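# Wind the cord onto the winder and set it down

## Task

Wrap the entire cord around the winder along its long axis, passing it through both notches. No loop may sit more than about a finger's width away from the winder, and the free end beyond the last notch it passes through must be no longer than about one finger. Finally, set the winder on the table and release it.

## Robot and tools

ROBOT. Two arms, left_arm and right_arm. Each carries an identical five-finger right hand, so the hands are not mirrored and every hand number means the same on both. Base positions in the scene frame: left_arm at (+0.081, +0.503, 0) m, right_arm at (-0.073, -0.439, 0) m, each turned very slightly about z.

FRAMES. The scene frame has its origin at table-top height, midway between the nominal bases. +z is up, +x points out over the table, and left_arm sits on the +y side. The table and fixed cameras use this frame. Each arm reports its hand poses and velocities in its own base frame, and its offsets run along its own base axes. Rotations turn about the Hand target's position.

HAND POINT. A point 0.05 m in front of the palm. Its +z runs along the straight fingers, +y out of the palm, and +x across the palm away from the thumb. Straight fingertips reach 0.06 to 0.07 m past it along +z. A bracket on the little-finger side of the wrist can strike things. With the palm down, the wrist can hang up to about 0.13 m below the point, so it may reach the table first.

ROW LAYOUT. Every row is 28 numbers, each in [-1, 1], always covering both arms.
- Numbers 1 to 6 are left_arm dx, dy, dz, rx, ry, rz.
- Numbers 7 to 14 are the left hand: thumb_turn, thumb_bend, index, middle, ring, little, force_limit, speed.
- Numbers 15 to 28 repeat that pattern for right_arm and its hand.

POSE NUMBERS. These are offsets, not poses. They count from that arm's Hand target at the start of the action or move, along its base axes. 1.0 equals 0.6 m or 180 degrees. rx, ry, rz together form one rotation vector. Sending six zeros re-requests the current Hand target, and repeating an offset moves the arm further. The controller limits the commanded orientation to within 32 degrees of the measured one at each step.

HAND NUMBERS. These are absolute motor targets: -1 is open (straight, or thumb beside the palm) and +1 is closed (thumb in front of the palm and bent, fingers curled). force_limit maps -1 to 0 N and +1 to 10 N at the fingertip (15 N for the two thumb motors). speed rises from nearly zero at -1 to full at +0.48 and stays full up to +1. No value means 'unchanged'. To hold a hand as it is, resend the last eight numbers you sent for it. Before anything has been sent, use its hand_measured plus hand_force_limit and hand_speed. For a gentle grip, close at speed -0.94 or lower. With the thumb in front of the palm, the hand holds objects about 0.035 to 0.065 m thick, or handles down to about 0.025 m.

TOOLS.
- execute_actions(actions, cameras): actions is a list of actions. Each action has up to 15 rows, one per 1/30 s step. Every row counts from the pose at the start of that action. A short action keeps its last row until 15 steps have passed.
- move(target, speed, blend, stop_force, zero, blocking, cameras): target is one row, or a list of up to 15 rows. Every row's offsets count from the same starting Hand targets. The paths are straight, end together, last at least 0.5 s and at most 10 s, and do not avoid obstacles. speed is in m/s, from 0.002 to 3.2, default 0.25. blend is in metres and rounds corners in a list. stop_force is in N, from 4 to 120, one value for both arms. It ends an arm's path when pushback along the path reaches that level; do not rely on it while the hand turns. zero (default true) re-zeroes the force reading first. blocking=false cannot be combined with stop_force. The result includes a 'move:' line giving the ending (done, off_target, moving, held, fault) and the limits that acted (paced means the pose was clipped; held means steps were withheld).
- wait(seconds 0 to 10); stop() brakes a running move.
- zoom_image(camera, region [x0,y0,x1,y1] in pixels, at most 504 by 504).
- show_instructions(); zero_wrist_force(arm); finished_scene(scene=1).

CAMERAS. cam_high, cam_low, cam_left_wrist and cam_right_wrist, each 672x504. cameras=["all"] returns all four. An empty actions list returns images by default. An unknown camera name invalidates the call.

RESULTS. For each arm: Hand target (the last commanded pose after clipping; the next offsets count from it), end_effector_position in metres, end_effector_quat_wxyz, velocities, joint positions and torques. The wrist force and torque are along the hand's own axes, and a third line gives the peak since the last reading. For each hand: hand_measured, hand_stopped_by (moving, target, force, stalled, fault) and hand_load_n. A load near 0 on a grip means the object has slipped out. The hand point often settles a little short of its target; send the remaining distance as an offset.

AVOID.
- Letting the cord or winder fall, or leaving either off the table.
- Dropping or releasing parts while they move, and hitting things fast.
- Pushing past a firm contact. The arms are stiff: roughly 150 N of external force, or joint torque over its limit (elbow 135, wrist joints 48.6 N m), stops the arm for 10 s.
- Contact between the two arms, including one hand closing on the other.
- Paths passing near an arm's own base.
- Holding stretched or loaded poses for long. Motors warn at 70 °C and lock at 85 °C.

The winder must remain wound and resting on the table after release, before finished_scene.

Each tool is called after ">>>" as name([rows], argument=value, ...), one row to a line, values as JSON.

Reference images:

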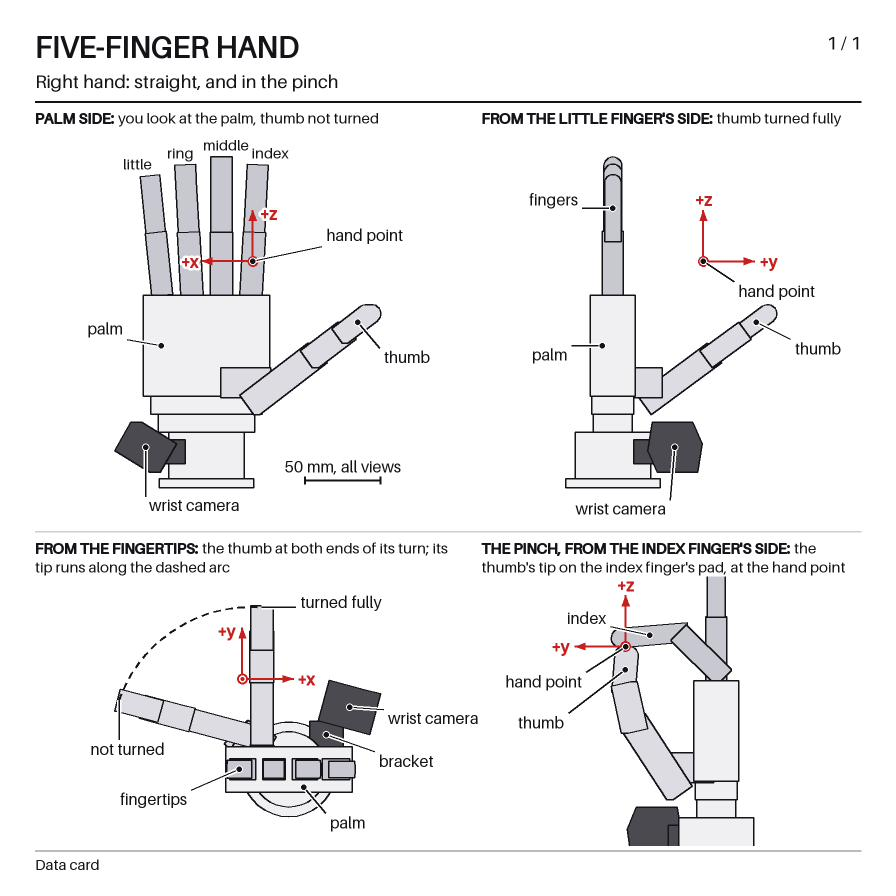

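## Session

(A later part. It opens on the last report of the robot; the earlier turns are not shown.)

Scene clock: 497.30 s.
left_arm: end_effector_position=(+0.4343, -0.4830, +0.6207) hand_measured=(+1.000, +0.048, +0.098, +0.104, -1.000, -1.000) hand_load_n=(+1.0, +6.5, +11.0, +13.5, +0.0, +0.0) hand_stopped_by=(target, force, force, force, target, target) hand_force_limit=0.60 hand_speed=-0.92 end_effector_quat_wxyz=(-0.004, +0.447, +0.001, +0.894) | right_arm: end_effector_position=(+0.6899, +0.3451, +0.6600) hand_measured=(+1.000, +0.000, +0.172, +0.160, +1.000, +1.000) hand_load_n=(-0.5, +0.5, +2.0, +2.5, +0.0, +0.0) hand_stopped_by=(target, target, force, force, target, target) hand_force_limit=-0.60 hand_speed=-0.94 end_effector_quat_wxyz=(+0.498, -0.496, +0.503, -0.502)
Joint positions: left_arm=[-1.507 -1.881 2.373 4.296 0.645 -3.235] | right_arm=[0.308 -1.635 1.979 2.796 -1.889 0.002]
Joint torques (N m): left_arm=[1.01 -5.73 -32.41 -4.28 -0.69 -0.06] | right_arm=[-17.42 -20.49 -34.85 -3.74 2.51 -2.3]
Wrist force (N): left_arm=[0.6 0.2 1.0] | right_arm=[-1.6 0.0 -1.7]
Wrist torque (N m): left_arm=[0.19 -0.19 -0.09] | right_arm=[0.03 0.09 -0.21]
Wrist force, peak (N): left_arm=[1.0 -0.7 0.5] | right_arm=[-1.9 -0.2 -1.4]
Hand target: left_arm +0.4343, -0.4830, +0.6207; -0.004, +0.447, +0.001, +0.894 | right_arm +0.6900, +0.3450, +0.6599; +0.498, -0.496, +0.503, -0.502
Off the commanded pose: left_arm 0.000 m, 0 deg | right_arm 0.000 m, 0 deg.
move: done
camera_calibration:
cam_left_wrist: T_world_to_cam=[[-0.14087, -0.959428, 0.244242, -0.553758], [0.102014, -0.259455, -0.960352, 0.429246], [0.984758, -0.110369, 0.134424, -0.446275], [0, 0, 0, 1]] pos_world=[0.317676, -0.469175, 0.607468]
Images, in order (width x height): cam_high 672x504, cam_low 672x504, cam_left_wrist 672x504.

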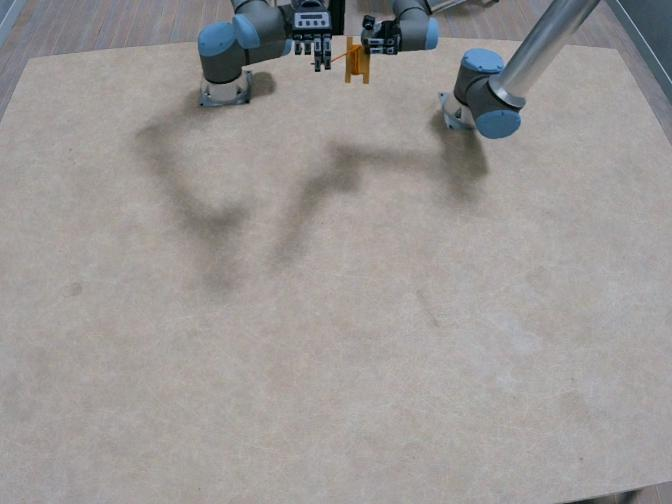

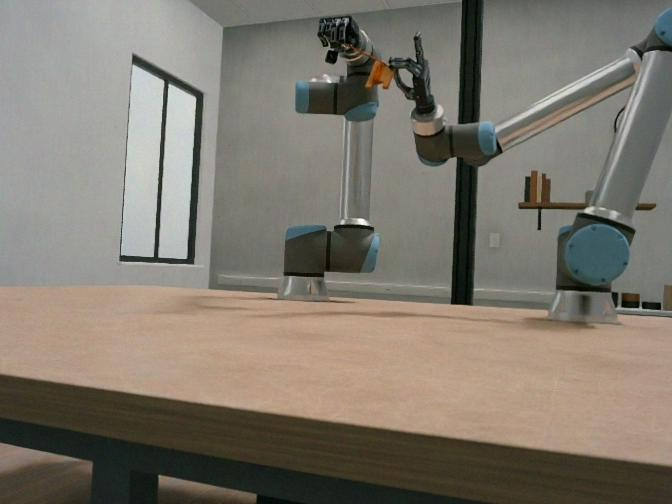

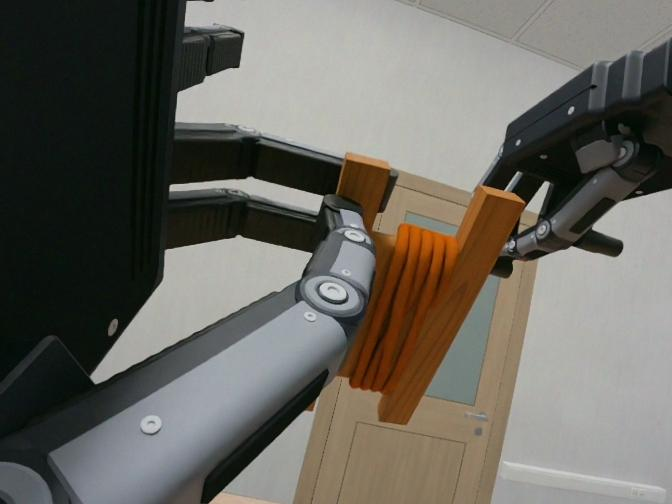

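>>> move([
  [0,0,0,0,0,0,1,0.08,0.8,0.8,-1,-1,0.6,-0.92,0.0083,0.0,-0.0667,0.4496,-0.2596,0.2596,1,0.0,0.6,0.6,1,1,-0.6,-0.94],
], speed=0.4, cameras=["all"])

>>> zoom_image(camera="cam_high", region=[310, 0, 400, 110])

>>> zoom_image(camera="cam_low", region=[300, 0, 450, 160])

Scene clock: 500.53 s.
left_arm: end_effector_position=(+0.4343, -0.4830, +0.6207) hand_measured=(+1.000, +0.048, +0.098, +0.104, -1.000, -1.000) hand_load_n=(+1.0, +6.0, +11.5, +13.5, +0.0, +0.0) hand_stopped_by=(target, force, force, force, target, target) hand_force_limit=0.60 hand_speed=-0.92 end_effector_quat_wxyz=(-0.004, +0.447, +0.001, +0.894) | right_arm: end_effector_position=(+0.6949, +0.3450, +0.6199) hand_measured=(+1.000, +0.000, +0.172, +0.160, +1.000, +1.000) hand_load_n=(+0.0, +1.0, +2.0, +2.5, +0.0, +0.0) hand_stopped_by=(target, target, force, force, target, target) hand_force_limit=-0.60 hand_speed=-0.94 end_effector_quat_wxyz=(+0.965, +0.001, +0.264, +0.001)
Joint positions: left_arm=[-1.507 -1.881 2.373 4.296 0.645 -3.235] | right_arm=[0.183 -1.03 1.786 1.341 -1.665 1.415]
Joint torques (N m): left_arm=[1.41 -8.39 -32.02 -3.95 -0.64 0.12] | right_arm=[7.99 -52.78 -32.42 0.56 -3.43 1.98]
Wrist force (N): left_arm=[0.1 0.5 1.1] | right_arm=[-0.7 -1.1 -3.4]
Wrist torque (N m): left_arm=[0.25 -0.15 -0.09] | right_arm=[0.07 0.03 0.01]
Wrist force, peak (N): left_arm=[0.2 0.1 1.3] | right_arm=[0.3 -0.8 -3.8]
Hand target: left_arm +0.4343, -0.4830, +0.6207; -0.004, +0.447, +0.001, +0.894 | right_arm +0.6950, +0.3450, +0.6199; +0.965, +0.001, +0.264, +0.001
Off the commanded pose: left_arm 0.000 m, 0 deg | right_arm 0.000 m, 0 deg.
move: done
camera_calibration:
cam_left_wrist: T_world_to_cam=[[-0.14087, -0.959428, 0.244242, -0.553758], [0.102014, -0.259455, -0.960352, 0.429246], [0.984758, -0.110369, 0.134424, -0.446275], [0, 0, 0, 1]] pos_world=[0.317676, -0.469175, 0.607468]
cam_right_wrist: T_world_to_cam=[[0.175409, 0.981786, -0.0729933, -0.410904], [-0.983825, 0.172071, -0.0498022, 0.652135], [-0.0363351, 0.0805484, 0.996088, -0.501895], [0, 0, 0, 1]] pos_world=[0.695426, 0.331633, 0.502416]

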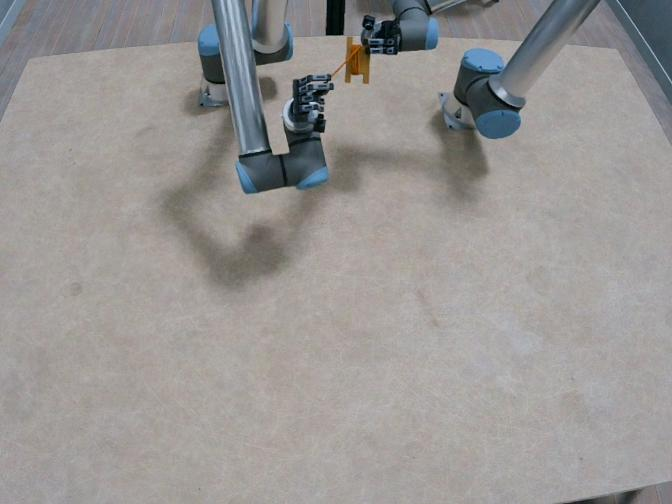

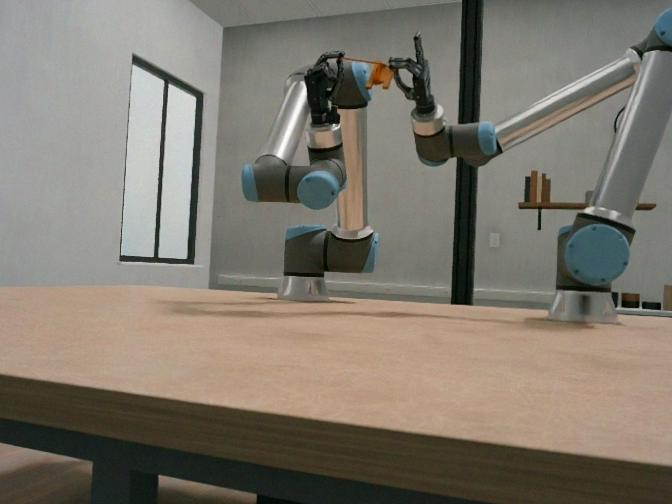

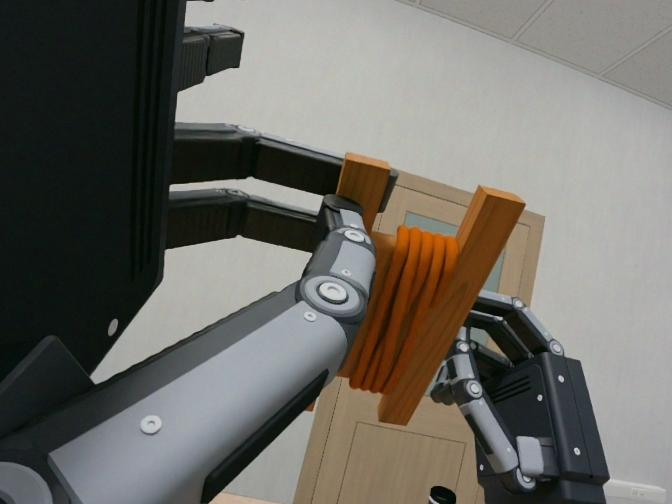

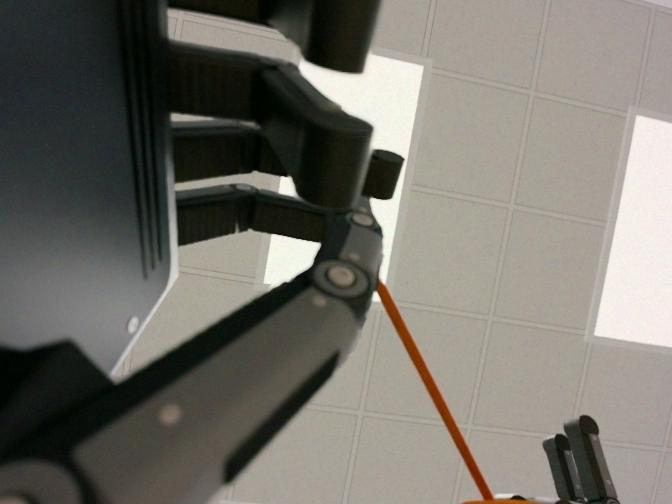

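Scaled by 4.582 from the camera's 672x504 image, which has a finer 960x720 frame.

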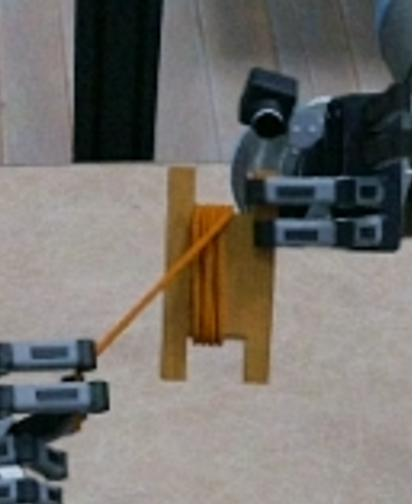

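Scaled by 3.150 from the camera's 672x504 image, which has a finer 960x720 frame.

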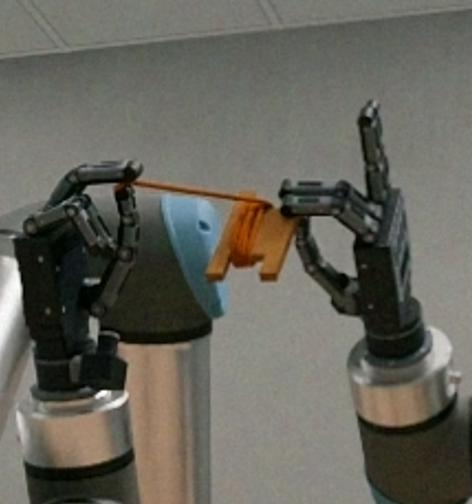

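>>> move([
  [0,0,0,0,0,0,1,0.08,0.8,0.8,-1,-1,0.6,-0.92,0.015,0.0667,-0.0333,0,0,0,1,0.0,0.6,0.6,1,1,-0.6,-0.94],
  [0,0,0,0,0,0,1,0.08,0.8,0.8,-1,-1,0.6,-0.92,0.015,0.125,-0.0667,0,0.05,0,1,0.0,0.6,0.6,1,1,-0.6,-0.94],
  [0,0,0,0,0,0,1,0.08,0.8,0.8,-1,-1,0.6,-0.92,-0.0383,0.1333,-0.15,0,0.128,0,1,0.0,0.6,0.6,1,1,-0.6,-0.94],
], speed=0.15, blend=0.01, cameras=["all"])

>>> zoom_image(camera="cam_high", region=[310, 0, 400, 110])

>>> zoom_image(camera="cam_low", region=[300, 0, 450, 160])

Scene clock: 503.10 s.
left_arm: end_effector_position=(+0.4343, -0.4830, +0.6207) hand_measured=(+1.000, +0.048, +0.098, +0.104, -1.000, -1.000) hand_load_n=(+0.5, +6.0, +11.5, +13.0, +0.0, +0.0) hand_stopped_by=(target, force, force, force, target, target) hand_force_limit=0.60 hand_speed=-0.92 end_effector_quat_wxyz=(-0.004, +0.447, +0.001, +0.894) | right_arm: end_effector_position=(+0.6720, +0.4250, +0.5299) hand_measured=(+1.000, +0.000, +0.172, +0.160, +1.000, +1.000) hand_load_n=(-0.5, +0.5, +2.5, +2.5, +0.0, +0.0) hand_stopped_by=(target, target, force, force, target, target) hand_force_limit=-0.60 hand_speed=-0.94 end_effector_quat_wxyz=(+0.893, +0.001, +0.451, +0.001)
Joint positions: left_arm=[-1.507 -1.881 2.373 4.296 0.645 -3.235] | right_arm=[0.361 -1.046 1.978 1.542 -1.861 1.353]
Joint torques (N m): left_arm=[1.1 -9.42 -31.91 -4.15 -0.42 0.2] | right_arm=[9.19 -70.31 -17.26 2.34 -2.84 1.38]
Wrist force (N): left_arm=[0.3 -0.4 0.3] | right_arm=[0.2 -1.8 -2.7]
Wrist torque (N m): left_arm=[0.19 -0.13 -0.11] | right_arm=[0.02 -0.03 0.04]
Wrist force, peak (N): left_arm=[0.8 0.0 1.0] | right_arm=[-0.9 -1.4 -3.7]
Hand target: left_arm +0.4343, -0.4830, +0.6207; -0.004, +0.447, +0.001, +0.894 | right_arm +0.6720, +0.4250, +0.5299; +0.892, +0.001, +0.451, +0.001
Off the commanded pose: left_arm 0.000 m, 0 deg | right_arm 0.000 m, 0 deg.
move: done
camera_calibration:
cam_left_wrist: T_world_to_cam=[[-0.14087, -0.959428, 0.244242, -0.553758], [0.102014, -0.259455, -0.960352, 0.429246], [0.984758, -0.110369, 0.134424, -0.446275], [0, 0, 0, 1]] pos_world=[0.317676, -0.469175, 0.607468]
cam_right_wrist: T_world_to_cam=[[0.132985, 0.981869, -0.135087, -0.430537], [-0.925122, 0.171876, 0.338539, 0.366151], [0.355619, 0.0799511, 0.931205, -0.648332], [0, 0, 0, 1]] pos_world=[0.626548, 0.411633, 0.421614]

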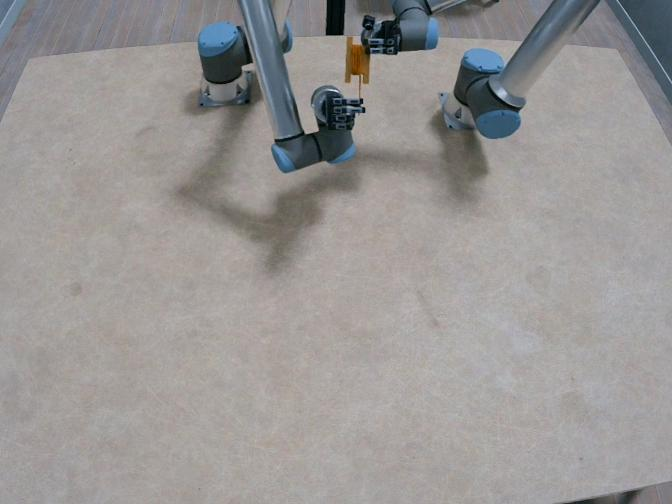

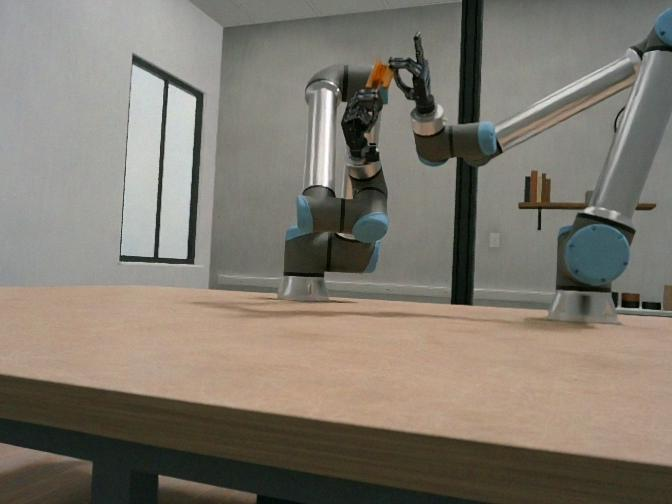

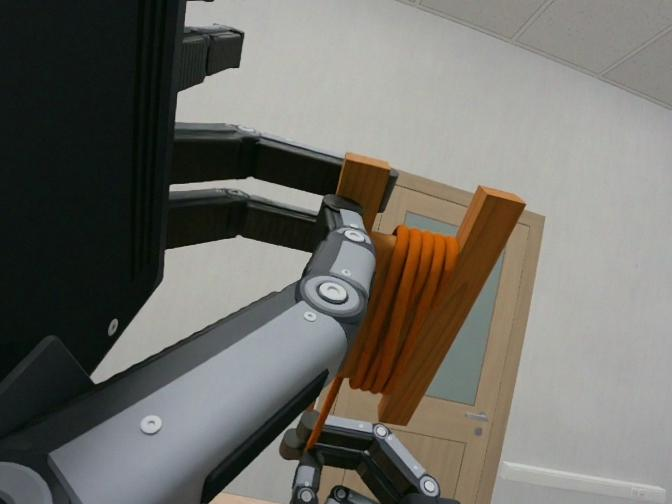

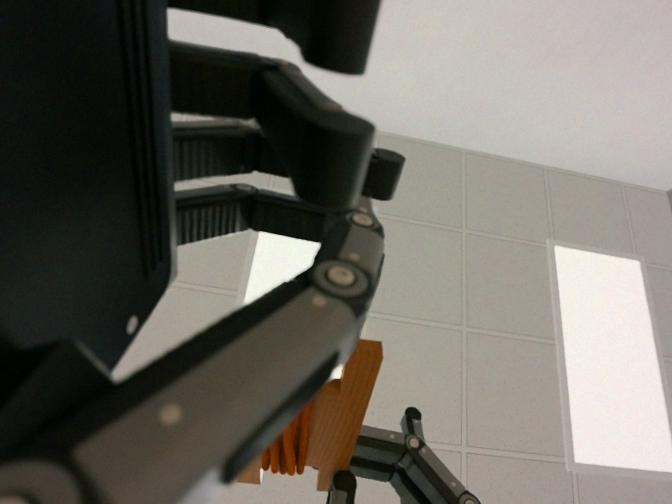

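Scaled by 4.582 from the camera's 672x504 image, which has a finer 960x720 frame.

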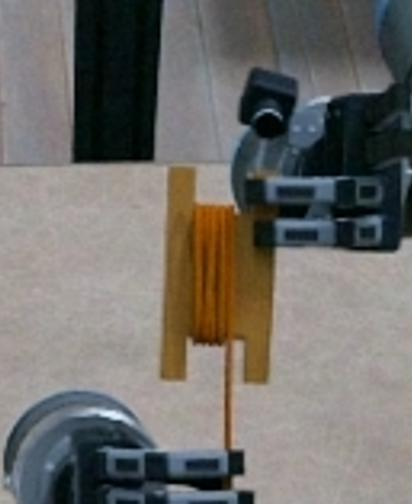

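Scaled by 3.150 from the camera's 672x504 image, which has a finer 960x720 frame.

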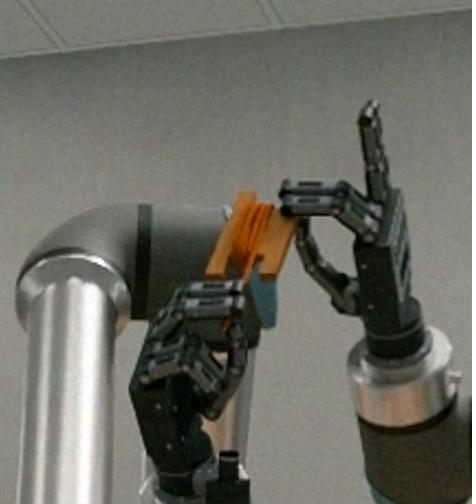

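>>> move([
  [0,0,0,0,0,0,1,0.08,0.8,0.8,-1,-1,0.6,-0.92,-0.0417,0.0,-0.025,0,0.09,0,1,0.0,0.6,0.6,1,1,-0.6,-0.94],
], speed=0.15, cameras=["all"])

>>> zoom_image(camera="cam_high", region=[310, 0, 400, 110])

Scene clock: 508.83 s.
left_arm: end_effector_position=(+0.4343, -0.4830, +0.6207) hand_measured=(+1.000, +0.048, +0.098, +0.104, -1.000, -1.000) hand_load_n=(+1.0, +6.0, +11.0, +13.5, +0.0, +0.0) hand_stopped_by=(target, force, force, force, target, target) hand_force_limit=0.60 hand_speed=-0.92 end_effector_quat_wxyz=(-0.004, +0.447, +0.001, +0.894) | right_arm: end_effector_position=(+0.6470, +0.4250, +0.5149) hand_measured=(+1.000, +0.000, +0.172, +0.160, +1.000, +1.000) hand_load_n=(+0.0, +0.5, +3.0, +2.5, +0.0, +0.0) hand_stopped_by=(target, target, force, force, target, target) hand_force_limit=-0.60 hand_speed=-0.94 end_effector_quat_wxyz=(+0.820, +0.002, +0.572, +0.000)
Joint positions: left_arm=[-1.507 -1.881 2.373 4.296 0.645 -3.235] | right_arm=[0.408 -1.183 2.136 1.808 -1.954 1.425]
Joint torques (N m): left_arm=[2.1 -8.15 -33.41 -4.16 -0.65 0.22] | right_arm=[11.25 -63.11 -18.09 1.29 -2.83 1.97]
Wrist force (N): left_arm=[0.0 -0.7 0.2] | right_arm=[0.6 -1.8 -2.1]
Wrist torque (N m): left_arm=[0.15 -0.12 -0.12] | right_arm=[-0.01 -0.10 0.09]
Wrist force, peak (N): left_arm=[0.2 -0.8 0.9] | right_arm=[0.5 -1.7 -3.2]
Hand target: left_arm +0.4343, -0.4830, +0.6207; -0.004, +0.447, +0.001, +0.894 | right_arm +0.6470, +0.4250, +0.5149; +0.820, +0.002, +0.572, +0.000
Off the commanded pose: left_arm 0.000 m, 0 deg | right_arm 0.000 m, 0 deg.
move: done
camera_calibration:
cam_left_wrist: T_world_to_cam=[[-0.14087, -0.959428, 0.244242, -0.553758], [0.102014, -0.259455, -0.960352, 0.429246], [0.984758, -0.110369, 0.134424, -0.446275], [0, 0, 0, 1]] pos_world=[0.317676, -0.469175, 0.607468]
cam_right_wrist: T_world_to_cam=[[0.0899849, 0.981871, -0.166832, -0.385083], [-0.793843, 0.171868, 0.583331, 0.137131], [0.601428, 0.0799474, 0.794917, -0.714225], [0, 0, 0, 1]] pos_world=[0.573067, 0.411633, 0.423512]

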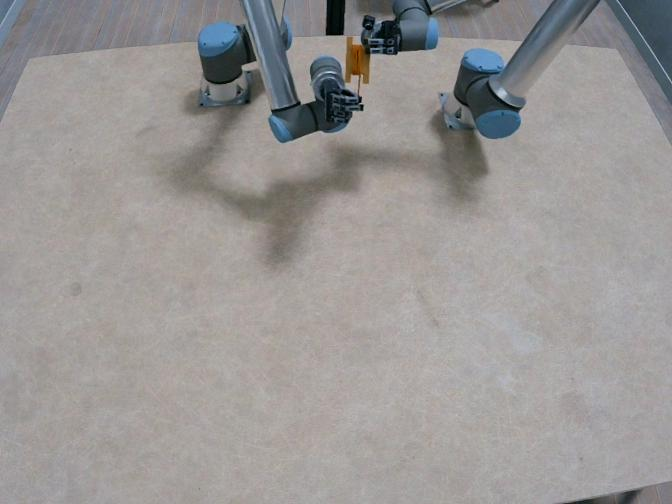

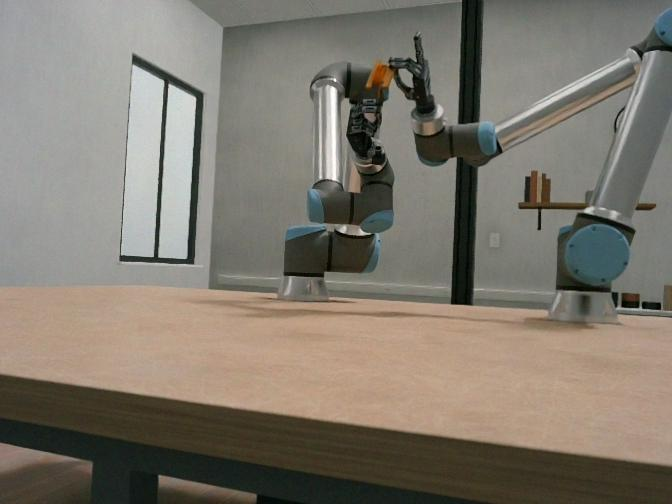

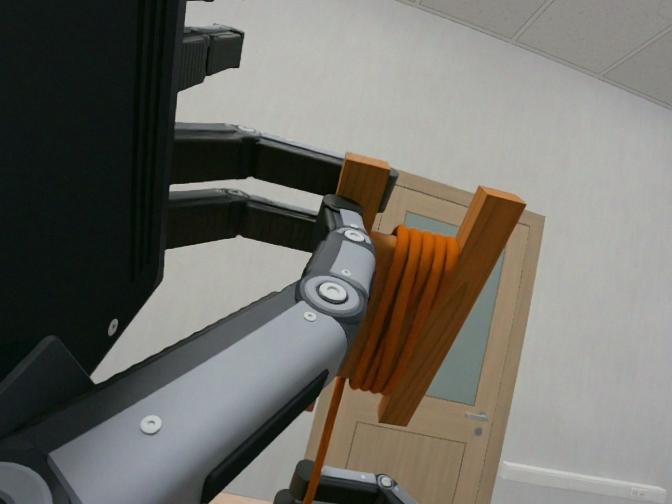

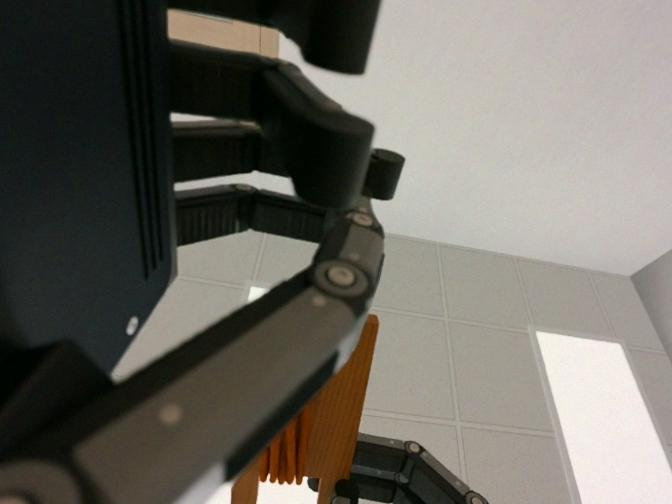

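Scaled by 4.582 from the camera's 672x504 image, which has a finer 960x720 frame.

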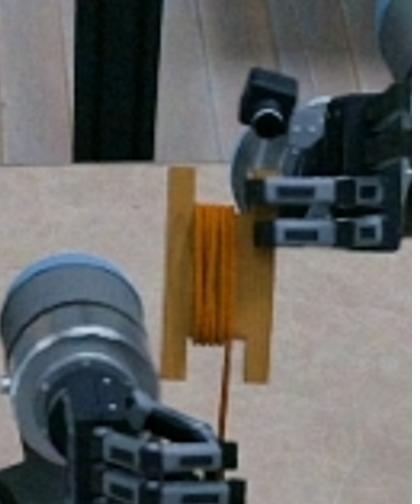

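>>> move([
  [0,0,0,0,0,0,1,0.08,0.8,0.8,-1,-1,0.6,-0.92,0,0,0,0,0,0,1,0.0,-0.25,-0.25,1,1,-0.6,-0.7],
  [0,0,0,0,0,0,1,0.08,0.8,0.8,-1,-1,0.6,-0.92,-0.02,-0.13,-0.05,0,0,0,1,0.0,-0.25,-0.25,1,1,-0.6,-0.7],
], speed=0.2, cameras=["all"])

>>> zoom_image(camera="cam_high", region=[310, 0, 400, 130])

>>> zoom_image(camera="cam_low", region=[340, 40, 430, 160])

>>> zoom_image(camera="cam_left_wrist", region=[280, 150, 560, 504])

Scene clock: 510.97 s.
left_arm: end_effector_position=(+0.4343, -0.4830, +0.6207) hand_measured=(+1.000, +0.048, +0.098, +0.104, -1.000, -1.000) hand_load_n=(+0.5, +5.5, +11.0, +13.5, +0.0, +0.0) hand_stopped_by=(target, force, force, force, target, target) hand_force_limit=0.60 hand_speed=-0.92 end_effector_quat_wxyz=(-0.004, +0.447, +0.001, +0.894) | right_arm: end_effector_position=(+0.6350, +0.3472, +0.4849) hand_measured=(+1.000, +0.000, -0.250, -0.250, +1.000, +1.000) hand_load_n=(+0.0, +0.0, +0.0, +0.0, +0.0, +0.0) hand_stopped_by=(target, target, target, target, target, target) hand_force_limit=-0.60 hand_speed=-0.70 end_effector_quat_wxyz=(+0.820, +0.002, +0.572, +0.000)
Joint positions: left_arm=[-1.507 -1.881 2.373 4.296 0.645 -3.235] | right_arm=[0.265 -1.2 2.265 1.713 -1.821 1.48]
Joint torques (N m): left_arm=[1.42 -7.05 -32.95 -4.16 -0.5 0] | right_arm=[-18.29 -59.01 -13.55 -2.21 2.72 2.1]
Wrist force (N): left_arm=[0.6 -0.5 0.5] | right_arm=[0.8 -1.6 -2.4]
Wrist torque (N m): left_arm=[0.17 -0.16 -0.10] | right_arm=[0.04 -0.09 0.08]
Wrist force, peak (N): left_arm=[1.0 -0.7 0.9] | right_arm=[0.8 -2.7 -2.7]
Hand target: left_arm +0.4343, -0.4830, +0.6207; -0.004, +0.447, +0.001, +0.894 | right_arm +0.6350, +0.3470, +0.4849; +0.820, +0.002, +0.572, +0.000
Off the commanded pose: left_arm 0.000 m, 0 deg | right_arm 0.000 m, 0 deg.
move: done
camera_calibration:
cam_left_wrist: T_world_to_cam=[[-0.14087, -0.959428, 0.244242, -0.553758], [0.102014, -0.259455, -0.960352, 0.429246], [0.984758, -0.110369, 0.134424, -0.446275], [0, 0, 0, 1]] pos_world=[0.317676, -0.469175, 0.607468]
cam_right_wrist: T_world_to_cam=[[0.0899372, 0.981868, -0.166871, -0.312559], [-0.793631, 0.171882, 0.583615, 0.158182], [0.601715, 0.0799455, 0.794699, -0.677094], [0, 0, 0, 1]] pos_world=[0.561066, 0.333833, 0.393612]

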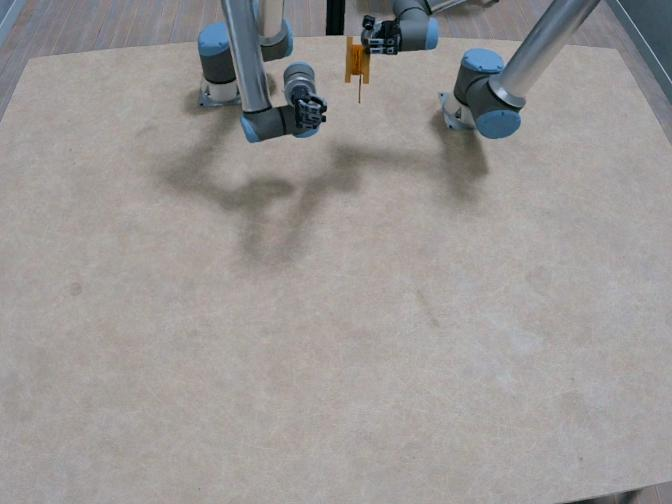

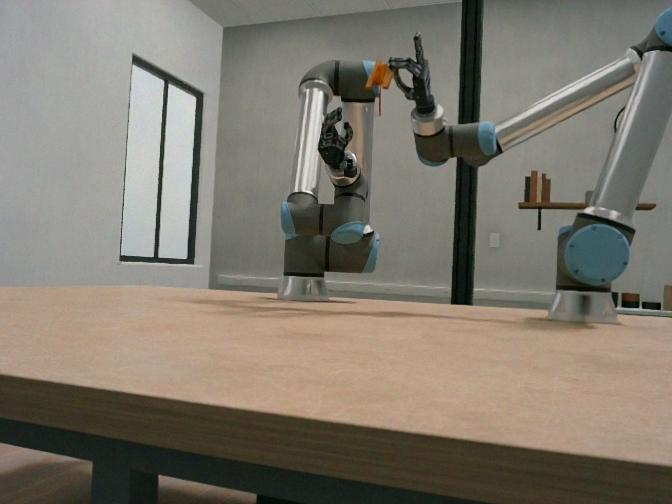

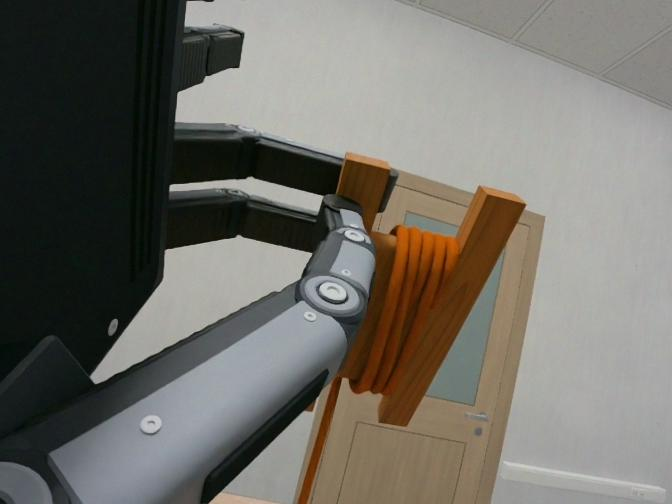

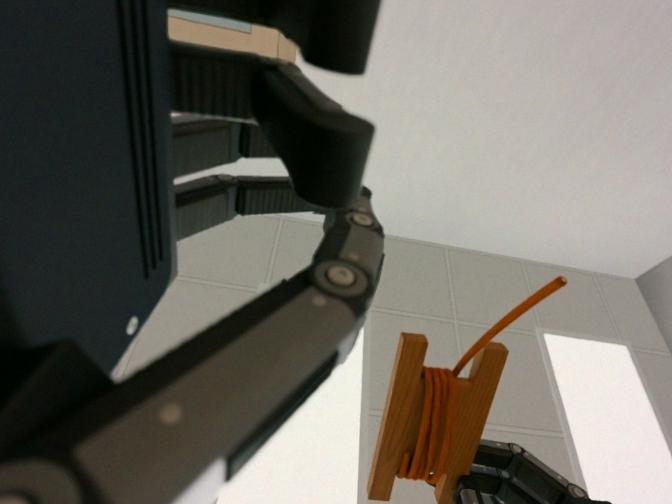

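Scaled by 3.877 from the camera's 672x504 image, which has a finer 960x720 frame.

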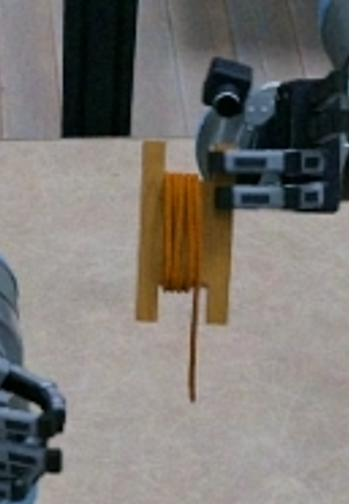

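Scaled by 4.200 from the camera's 672x504 image, which has a finer 960x720 frame.

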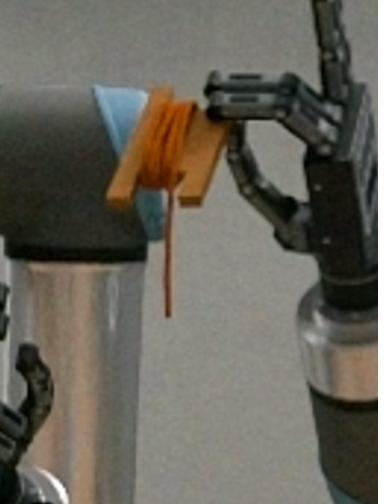

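Scaled by 1.424 from the camera's 672x504 image, which has a finer 960x720 frame.

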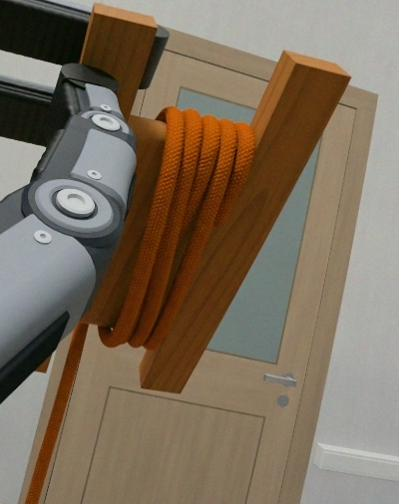

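>>> move([
  [0,0,0,0,0,0,1,0.08,0.8,0.8,-1,-1,0.6,-0.92,-0.0033,0.0967,0.0618,0,0,0,1,0.0,-0.25,-0.25,1,1,-0.6,-0.7],
], speed=0.2, cameras=["cam_right_wrist"])

Scene clock: 518.27 s.
left_arm: end_effector_position=(+0.4343, -0.4830, +0.6207) hand_measured=(+1.000, +0.048, +0.098, +0.104, -1.000, -1.000) hand_load_n=(+1.0, +6.0, +11.5, +13.5, +0.0, +0.0) hand_stopped_by=(target, force, force, force, target, target) hand_force_limit=0.60 hand_speed=-0.92 end_effector_quat_wxyz=(-0.004, +0.447, +0.001, +0.894) | right_arm: end_effector_position=(+0.6330, +0.4049, +0.5218) hand_measured=(+1.000, +0.000, -0.250, -0.250, +1.000, +1.000) hand_load_n=(+0.0, +0.5, +0.0, +0.0, +0.0, +0.0) hand_stopped_by=(target, target, target, target, target, target) hand_force_limit=-0.60 hand_speed=-0.70 end_effector_quat_wxyz=(+0.820, +0.001, +0.572, +0.000)
Joint positions: left_arm=[-1.507 -1.881 2.373 4.296 0.645 -3.235] | right_arm=[0.382 -1.223 2.182 1.806 -1.93 1.436]
Joint torques (N m): left_arm=[1.15 -8.05 -32.84 -4.21 -0.58 0.24] | right_arm=[10.2 -59.09 -29.37 1.01 -3.06 -2.42]
Wrist force (N): left_arm=[0.5 -0.3 0.6] | right_arm=[0.4 -1.2 -2.2]
Wrist torque (N m): left_arm=[0.19 -0.14 -0.11] | right_arm=[0.08 -0.04 0.30]
Wrist force, peak (N): left_arm=[1.1 -0.7 0.3] | right_arm=[1.6 -2.5 -2.4]
Hand target: left_arm +0.4343, -0.4830, +0.6207; -0.004, +0.447, +0.001, +0.894 | right_arm +0.6330, +0.4050, +0.5219; +0.820, +0.002, +0.572, +0.000
Off the commanded pose: left_arm 0.000 m, 0 deg | right_arm 0.000 m, 0 deg.
move: done
camera_calibration:
cam_right_wrist: T_world_to_cam=[[0.0897976, 0.98188, -0.166879, -0.362798], [-0.793698, 0.171768, 0.583557, 0.125248], [0.601648, 0.0800498, 0.79474, -0.709849], [0, 0, 0, 1]] pos_world=[0.559067, 0.391534, 0.430512]
Images, in order (width x height): cam_right_wrist 672x504.

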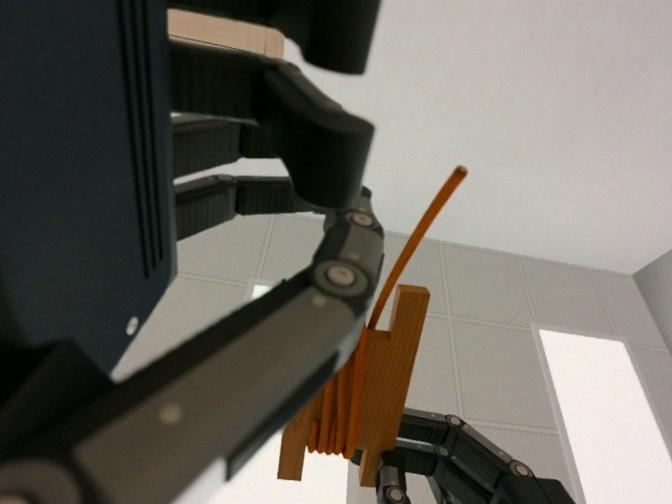

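>>> move([
  [0,0,0,0,0,0,1,0.08,0.8,0.8,-1,-1,0.6,-0.92,-0.0037,0.0442,-0.0025,0,0,0,1,0.0,-0.25,-0.25,1,1,-0.6,-0.7],
  [0,0,0,0,0,0,1,0.08,0.8,0.8,-1,-1,0.6,-0.92,-0.0037,0.0442,-0.0025,0,0,0,1,0.0,0.6,0.6,1,1,-0.6,-0.94],
], speed=0.15, cameras=["cam_right_wrist","cam_left_wrist","cam_low"])

Scene clock: 522.53 s.
left_arm: end_effector_position=(+0.4343, -0.4830, +0.6207) hand_measured=(+1.000, +0.048, +0.098, +0.104, -1.000, -1.000) hand_load_n=(+1.0, +5.5, +11.0, +13.5, +0.0, +0.0) hand_stopped_by=(target, force, force, force, target, target) hand_force_limit=0.60 hand_speed=-0.92 end_effector_quat_wxyz=(-0.004, +0.447, +0.001, +0.894) | right_arm: end_effector_position=(+0.6308, +0.4315, +0.5204) hand_measured=(+1.000, +0.000, +0.172, +0.166, +1.000, +1.000) hand_load_n=(-0.5, +0.5, +2.0, +3.5, +0.0, +0.0) hand_stopped_by=(target, target, force, force, target, target) hand_force_limit=-0.60 hand_speed=-0.94 end_effector_quat_wxyz=(+0.820, +0.002, +0.572, +0.000)
Joint positions: left_arm=[-1.507 -1.881 2.373 4.296 0.645 -3.235] | right_arm=[0.432 -1.201 2.148 1.81 -1.977 1.415]
Joint torques (N m): left_arm=[2.59 -6.75 -31.97 -4.43 -0.68 0.41] | right_arm=[10.87 -39.04 -29.04 1.25 -3 -2.45]
Wrist force (N): left_arm=[0.3 -0.2 0.3] | right_arm=[0.8 -1.6 -2.3]
Wrist torque (N m): left_arm=[0.22 -0.10 -0.12] | right_arm=[0.03 -0.08 0.31]
Wrist force, peak (N): left_arm=[0.9 -0.3 0.8] | right_arm=[1.0 -1.8 -2.4]
Hand target: left_arm +0.4343, -0.4830, +0.6207; -0.004, +0.447, +0.001, +0.894 | right_arm +0.6308, +0.4315, +0.5204; +0.820, +0.002, +0.572, +0.000
Off the commanded pose: left_arm 0.000 m, 0 deg | right_arm 0.000 m, 0 deg.
move: done
camera_calibration:
cam_left_wrist: T_world_to_cam=[[-0.14087, -0.959428, 0.244242, -0.553758], [0.102014, -0.259455, -0.960352, 0.429246], [0.984758, -0.110369, 0.134424, -0.446275], [0, 0, 0, 1]] pos_world=[0.317676, -0.469175, 0.607468]
cam_right_wrist: T_world_to_cam=[[0.0899299, 0.98187, -0.166866, -0.389126], [-0.793632, 0.171873, 0.583617, 0.119627], [0.601716, 0.0799455, 0.794699, -0.709526], [0, 0, 0, 1]] pos_world=[0.556866, 0.418233, 0.429112]
Images, in order (width x height): cam_low 672x504, cam_left_wrist 672x504, cam_right_wrist 672x504.

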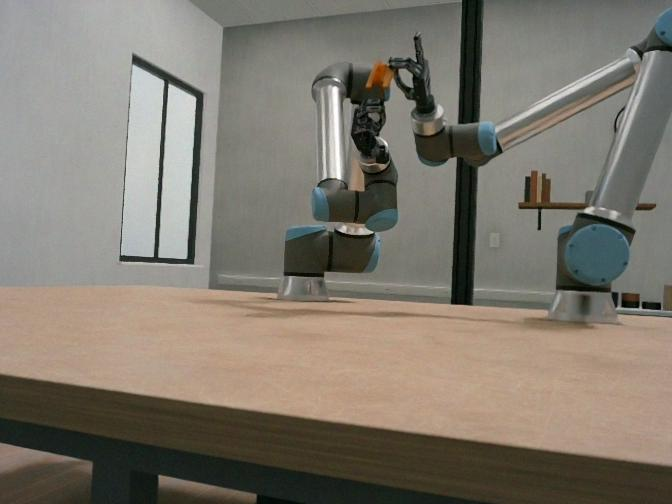

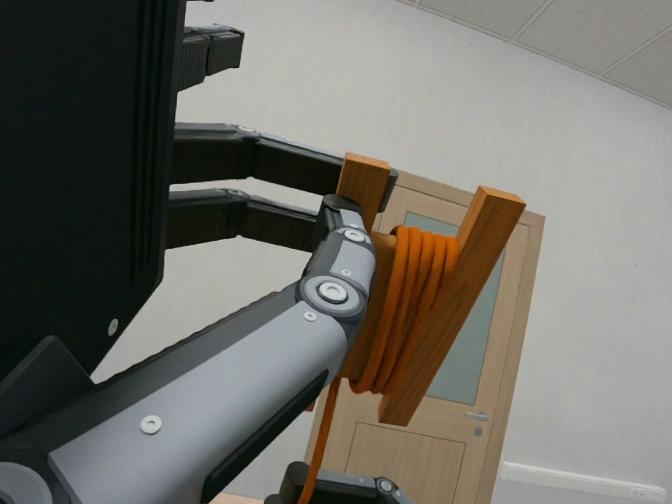

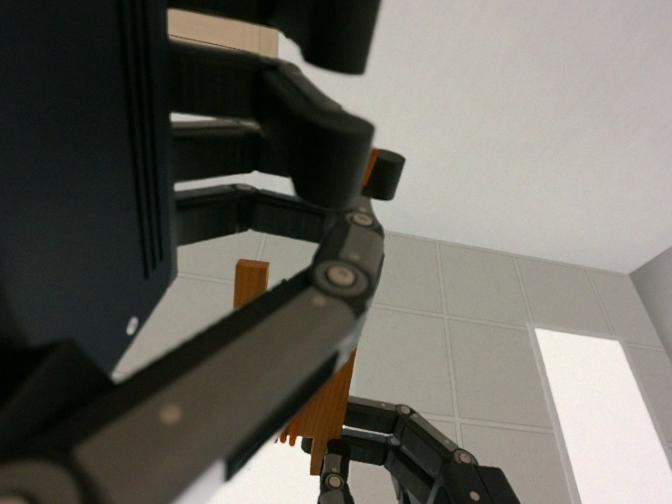

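>>> move([
  [0,0,0,0,0,0,1,0.08,0.8,0.8,-1,-1,0.6,-0.92,0.0687,-0.0108,0.016,0,-0.09,0,1,0.0,0.6,0.6,1,1,-0.6,-0.94],
  [0,0,0,0,0,0,1,0.08,0.8,0.8,-1,-1,0.6,-0.92,0.1237,-0.0525,0.091,0,-0.15,0,1,0.0,0.6,0.6,1,1,-0.6,-0.94],
  [0,0,0,0,0,0,1,0.08,0.8,0.8,-1,-1,0.6,-0.92,0.107,-0.1442,0.166,0,-0.218,0,1,0.0,0.6,0.6,1,1,-0.6,-0.94],
], speed=0.2, blend=0.01)

>>> move(target=[0,0,0,0,0,0,1,0.08,0.8,0.8,-1,-1,0.6,-0.92,-0.0083,0,0.0667,-0.4496,0.2596,-0.2596,1,0.0,0.6,0.6,1,1,-0.6,-0.94], speed=0.5, cameras=["all"])

>>> zoom_image(camera="cam_high", region=[310, 0, 400, 110])

Scene clock: 525.23 s.
left_arm: end_effector_position=(+0.4343, -0.4830, +0.6207) hand_measured=(+1.000, +0.048, +0.098, +0.104, -1.000, -1.000) hand_load_n=(+0.5, +6.0, +11.0, +13.5, +0.0, +0.0) hand_stopped_by=(target, force, force, force, target, target) hand_force_limit=0.60 hand_speed=-0.92 end_effector_quat_wxyz=(-0.004, +0.447, +0.001, +0.894) | right_arm: end_effector_position=(+0.6950, +0.3452, +0.6199) hand_measured=(+1.000, +0.000, +0.172, +0.166, +1.000, +1.000) hand_load_n=(-0.5, +0.5, +2.0, +3.5, +0.0, +0.0) hand_stopped_by=(target, target, force, force, target, target) hand_force_limit=-0.60 hand_speed=-0.94 end_effector_quat_wxyz=(+0.964, +0.001, +0.264, +0.001)
Joint positions: left_arm=[-1.507 -1.881 2.373 4.296 0.645 -3.235] | right_arm=[0.183 -1.03 1.786 1.342 -1.666 1.415]
Joint torques (N m): left_arm=[1.41 -7.35 -34.04 -4.29 -0.53 -0.05] | right_arm=[-16.11 -76.04 -32.21 0.15 2.8 1.61]
Wrist force (N): left_arm=[0.3 -0.2 0.8] | right_arm=[-0.1 -1.8 -3.3]
Wrist torque (N m): left_arm=[0.17 -0.13 -0.11] | right_arm=[0.02 0.01 0.01]
Wrist force, peak (N): left_arm=[0.6 -0.6 0.8] | right_arm=[-0.1 -1.9 -3.5]
Hand target: left_arm +0.4343, -0.4830, +0.6207; -0.004, +0.447, +0.001, +0.894 | right_arm +0.6950, +0.3450, +0.6200; +0.965, +0.001, +0.264, +0.001
Off the commanded pose: left_arm 0.000 m, 0 deg | right_arm 0.000 m, 0 deg.
move: done

Scene clock: 527.97 s.
left_arm: end_effector_position=(+0.4343, -0.4830, +0.6207) hand_measured=(+1.000, +0.048, +0.098, +0.104, -1.000, -1.000) hand_load_n=(+1.0, +6.0, +11.0, +13.5, +0.0, -0.5) hand_stopped_by=(target, force, force, force, target, target) hand_force_limit=0.60 hand_speed=-0.92 end_effector_quat_wxyz=(-0.004, +0.447, +0.001, +0.894) | right_arm: end_effector_position=(+0.6900, +0.3450, +0.6601) hand_measured=(+1.000, +0.000, +0.172, +0.166, +1.000, +1.000) hand_load_n=(-0.5, +0.5, +2.0, +3.0, +0.0, +0.0) hand_stopped_by=(target, target, force, force, target, target) hand_force_limit=-0.60 hand_speed=-0.94 end_effector_quat_wxyz=(+0.499, -0.496, +0.503, -0.502)
Joint positions: left_arm=[-1.507 -1.881 2.373 4.296 0.645 -3.235] | right_arm=[0.307 -1.635 1.979 2.796 -1.888 0.002]
Joint torques (N m): left_arm=[0.65 -8.23 -32.85 -4.13 -0.57 0.29] | right_arm=[9.32 -19.95 -46.16 -0.33 -3.1 -2.42]
Wrist force (N): left_arm=[0.8 -0.1 0.2] | right_arm=[-0.9 0.1 -0.5]
Wrist torque (N m): left_arm=[0.24 -0.18 -0.09] | right_arm=[0.01 0.04 0.03]
Wrist force, peak (N): left_arm=[1.2 -0.5 0.4] | right_arm=[-0.2 -1.4 -3.6]
Hand target: left_arm +0.4343, -0.4830, +0.6207; -0.004, +0.447, +0.001, +0.894 | right_arm +0.6900, +0.3450, +0.6601; +0.498, -0.496, +0.503, -0.502
Off the commanded pose: left_arm 0.000 m, 0 deg | right_arm 0.000 m, 0 deg.
move: done
camera_calibration:
cam_left_wrist: T_world_to_cam=[[-0.14087, -0.959428, 0.244242, -0.553758], [0.102014, -0.259455, -0.960352, 0.429246], [0.984758, -0.110369, 0.134424, -0.446275], [0, 0, 0, 1]] pos_world=[0.317676, -0.469175, 0.607468]
cam_right_wrist: T_world_to_cam=[[0.025101, -0.187703, -0.981905, 0.700072], [-0.535406, 0.826944, -0.171767, 0.194311], [0.844222, 0.53003, -0.0797403, -0.594609], [0, 0, 0, 1]] pos_world=[0.588444, 0.285882, 0.673366]

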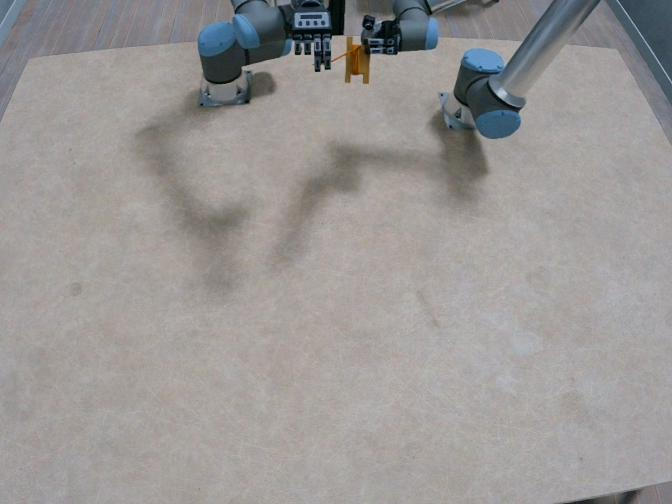

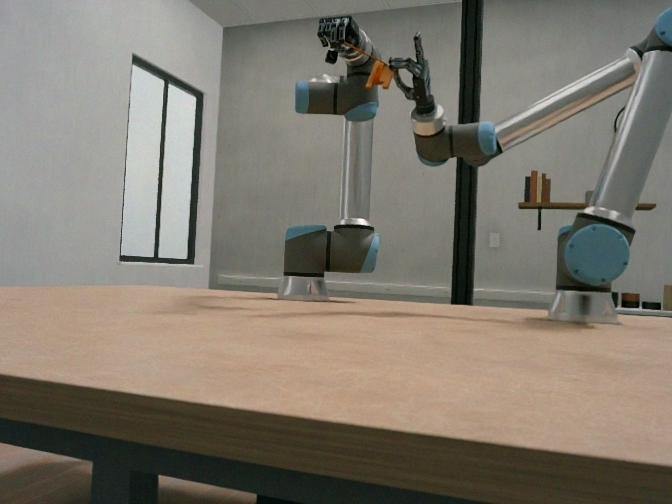

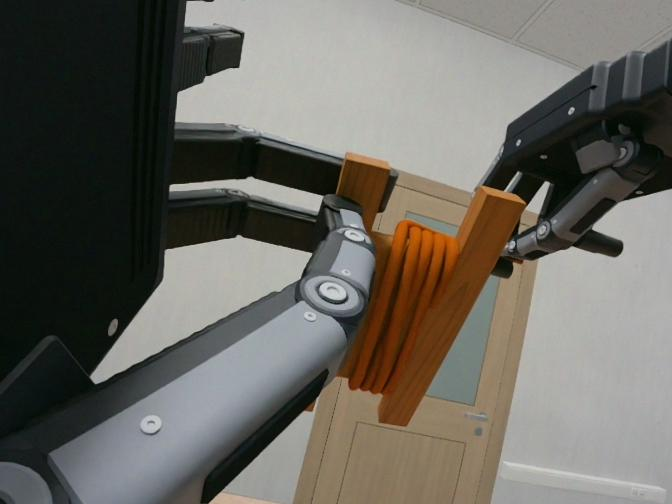

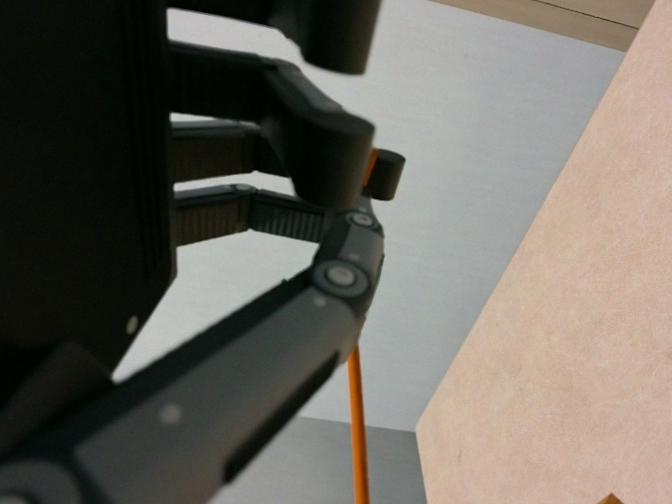

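Scaled by 4.582 from the camera's 672x504 image, which has a finer 960x720 frame.

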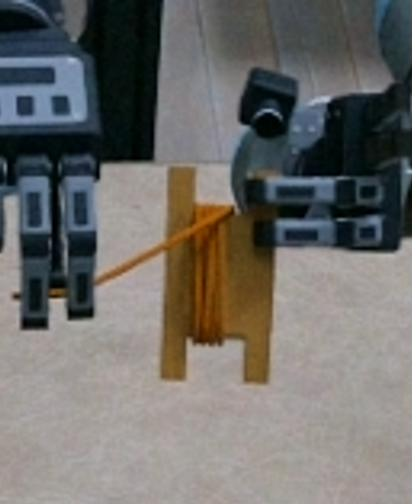

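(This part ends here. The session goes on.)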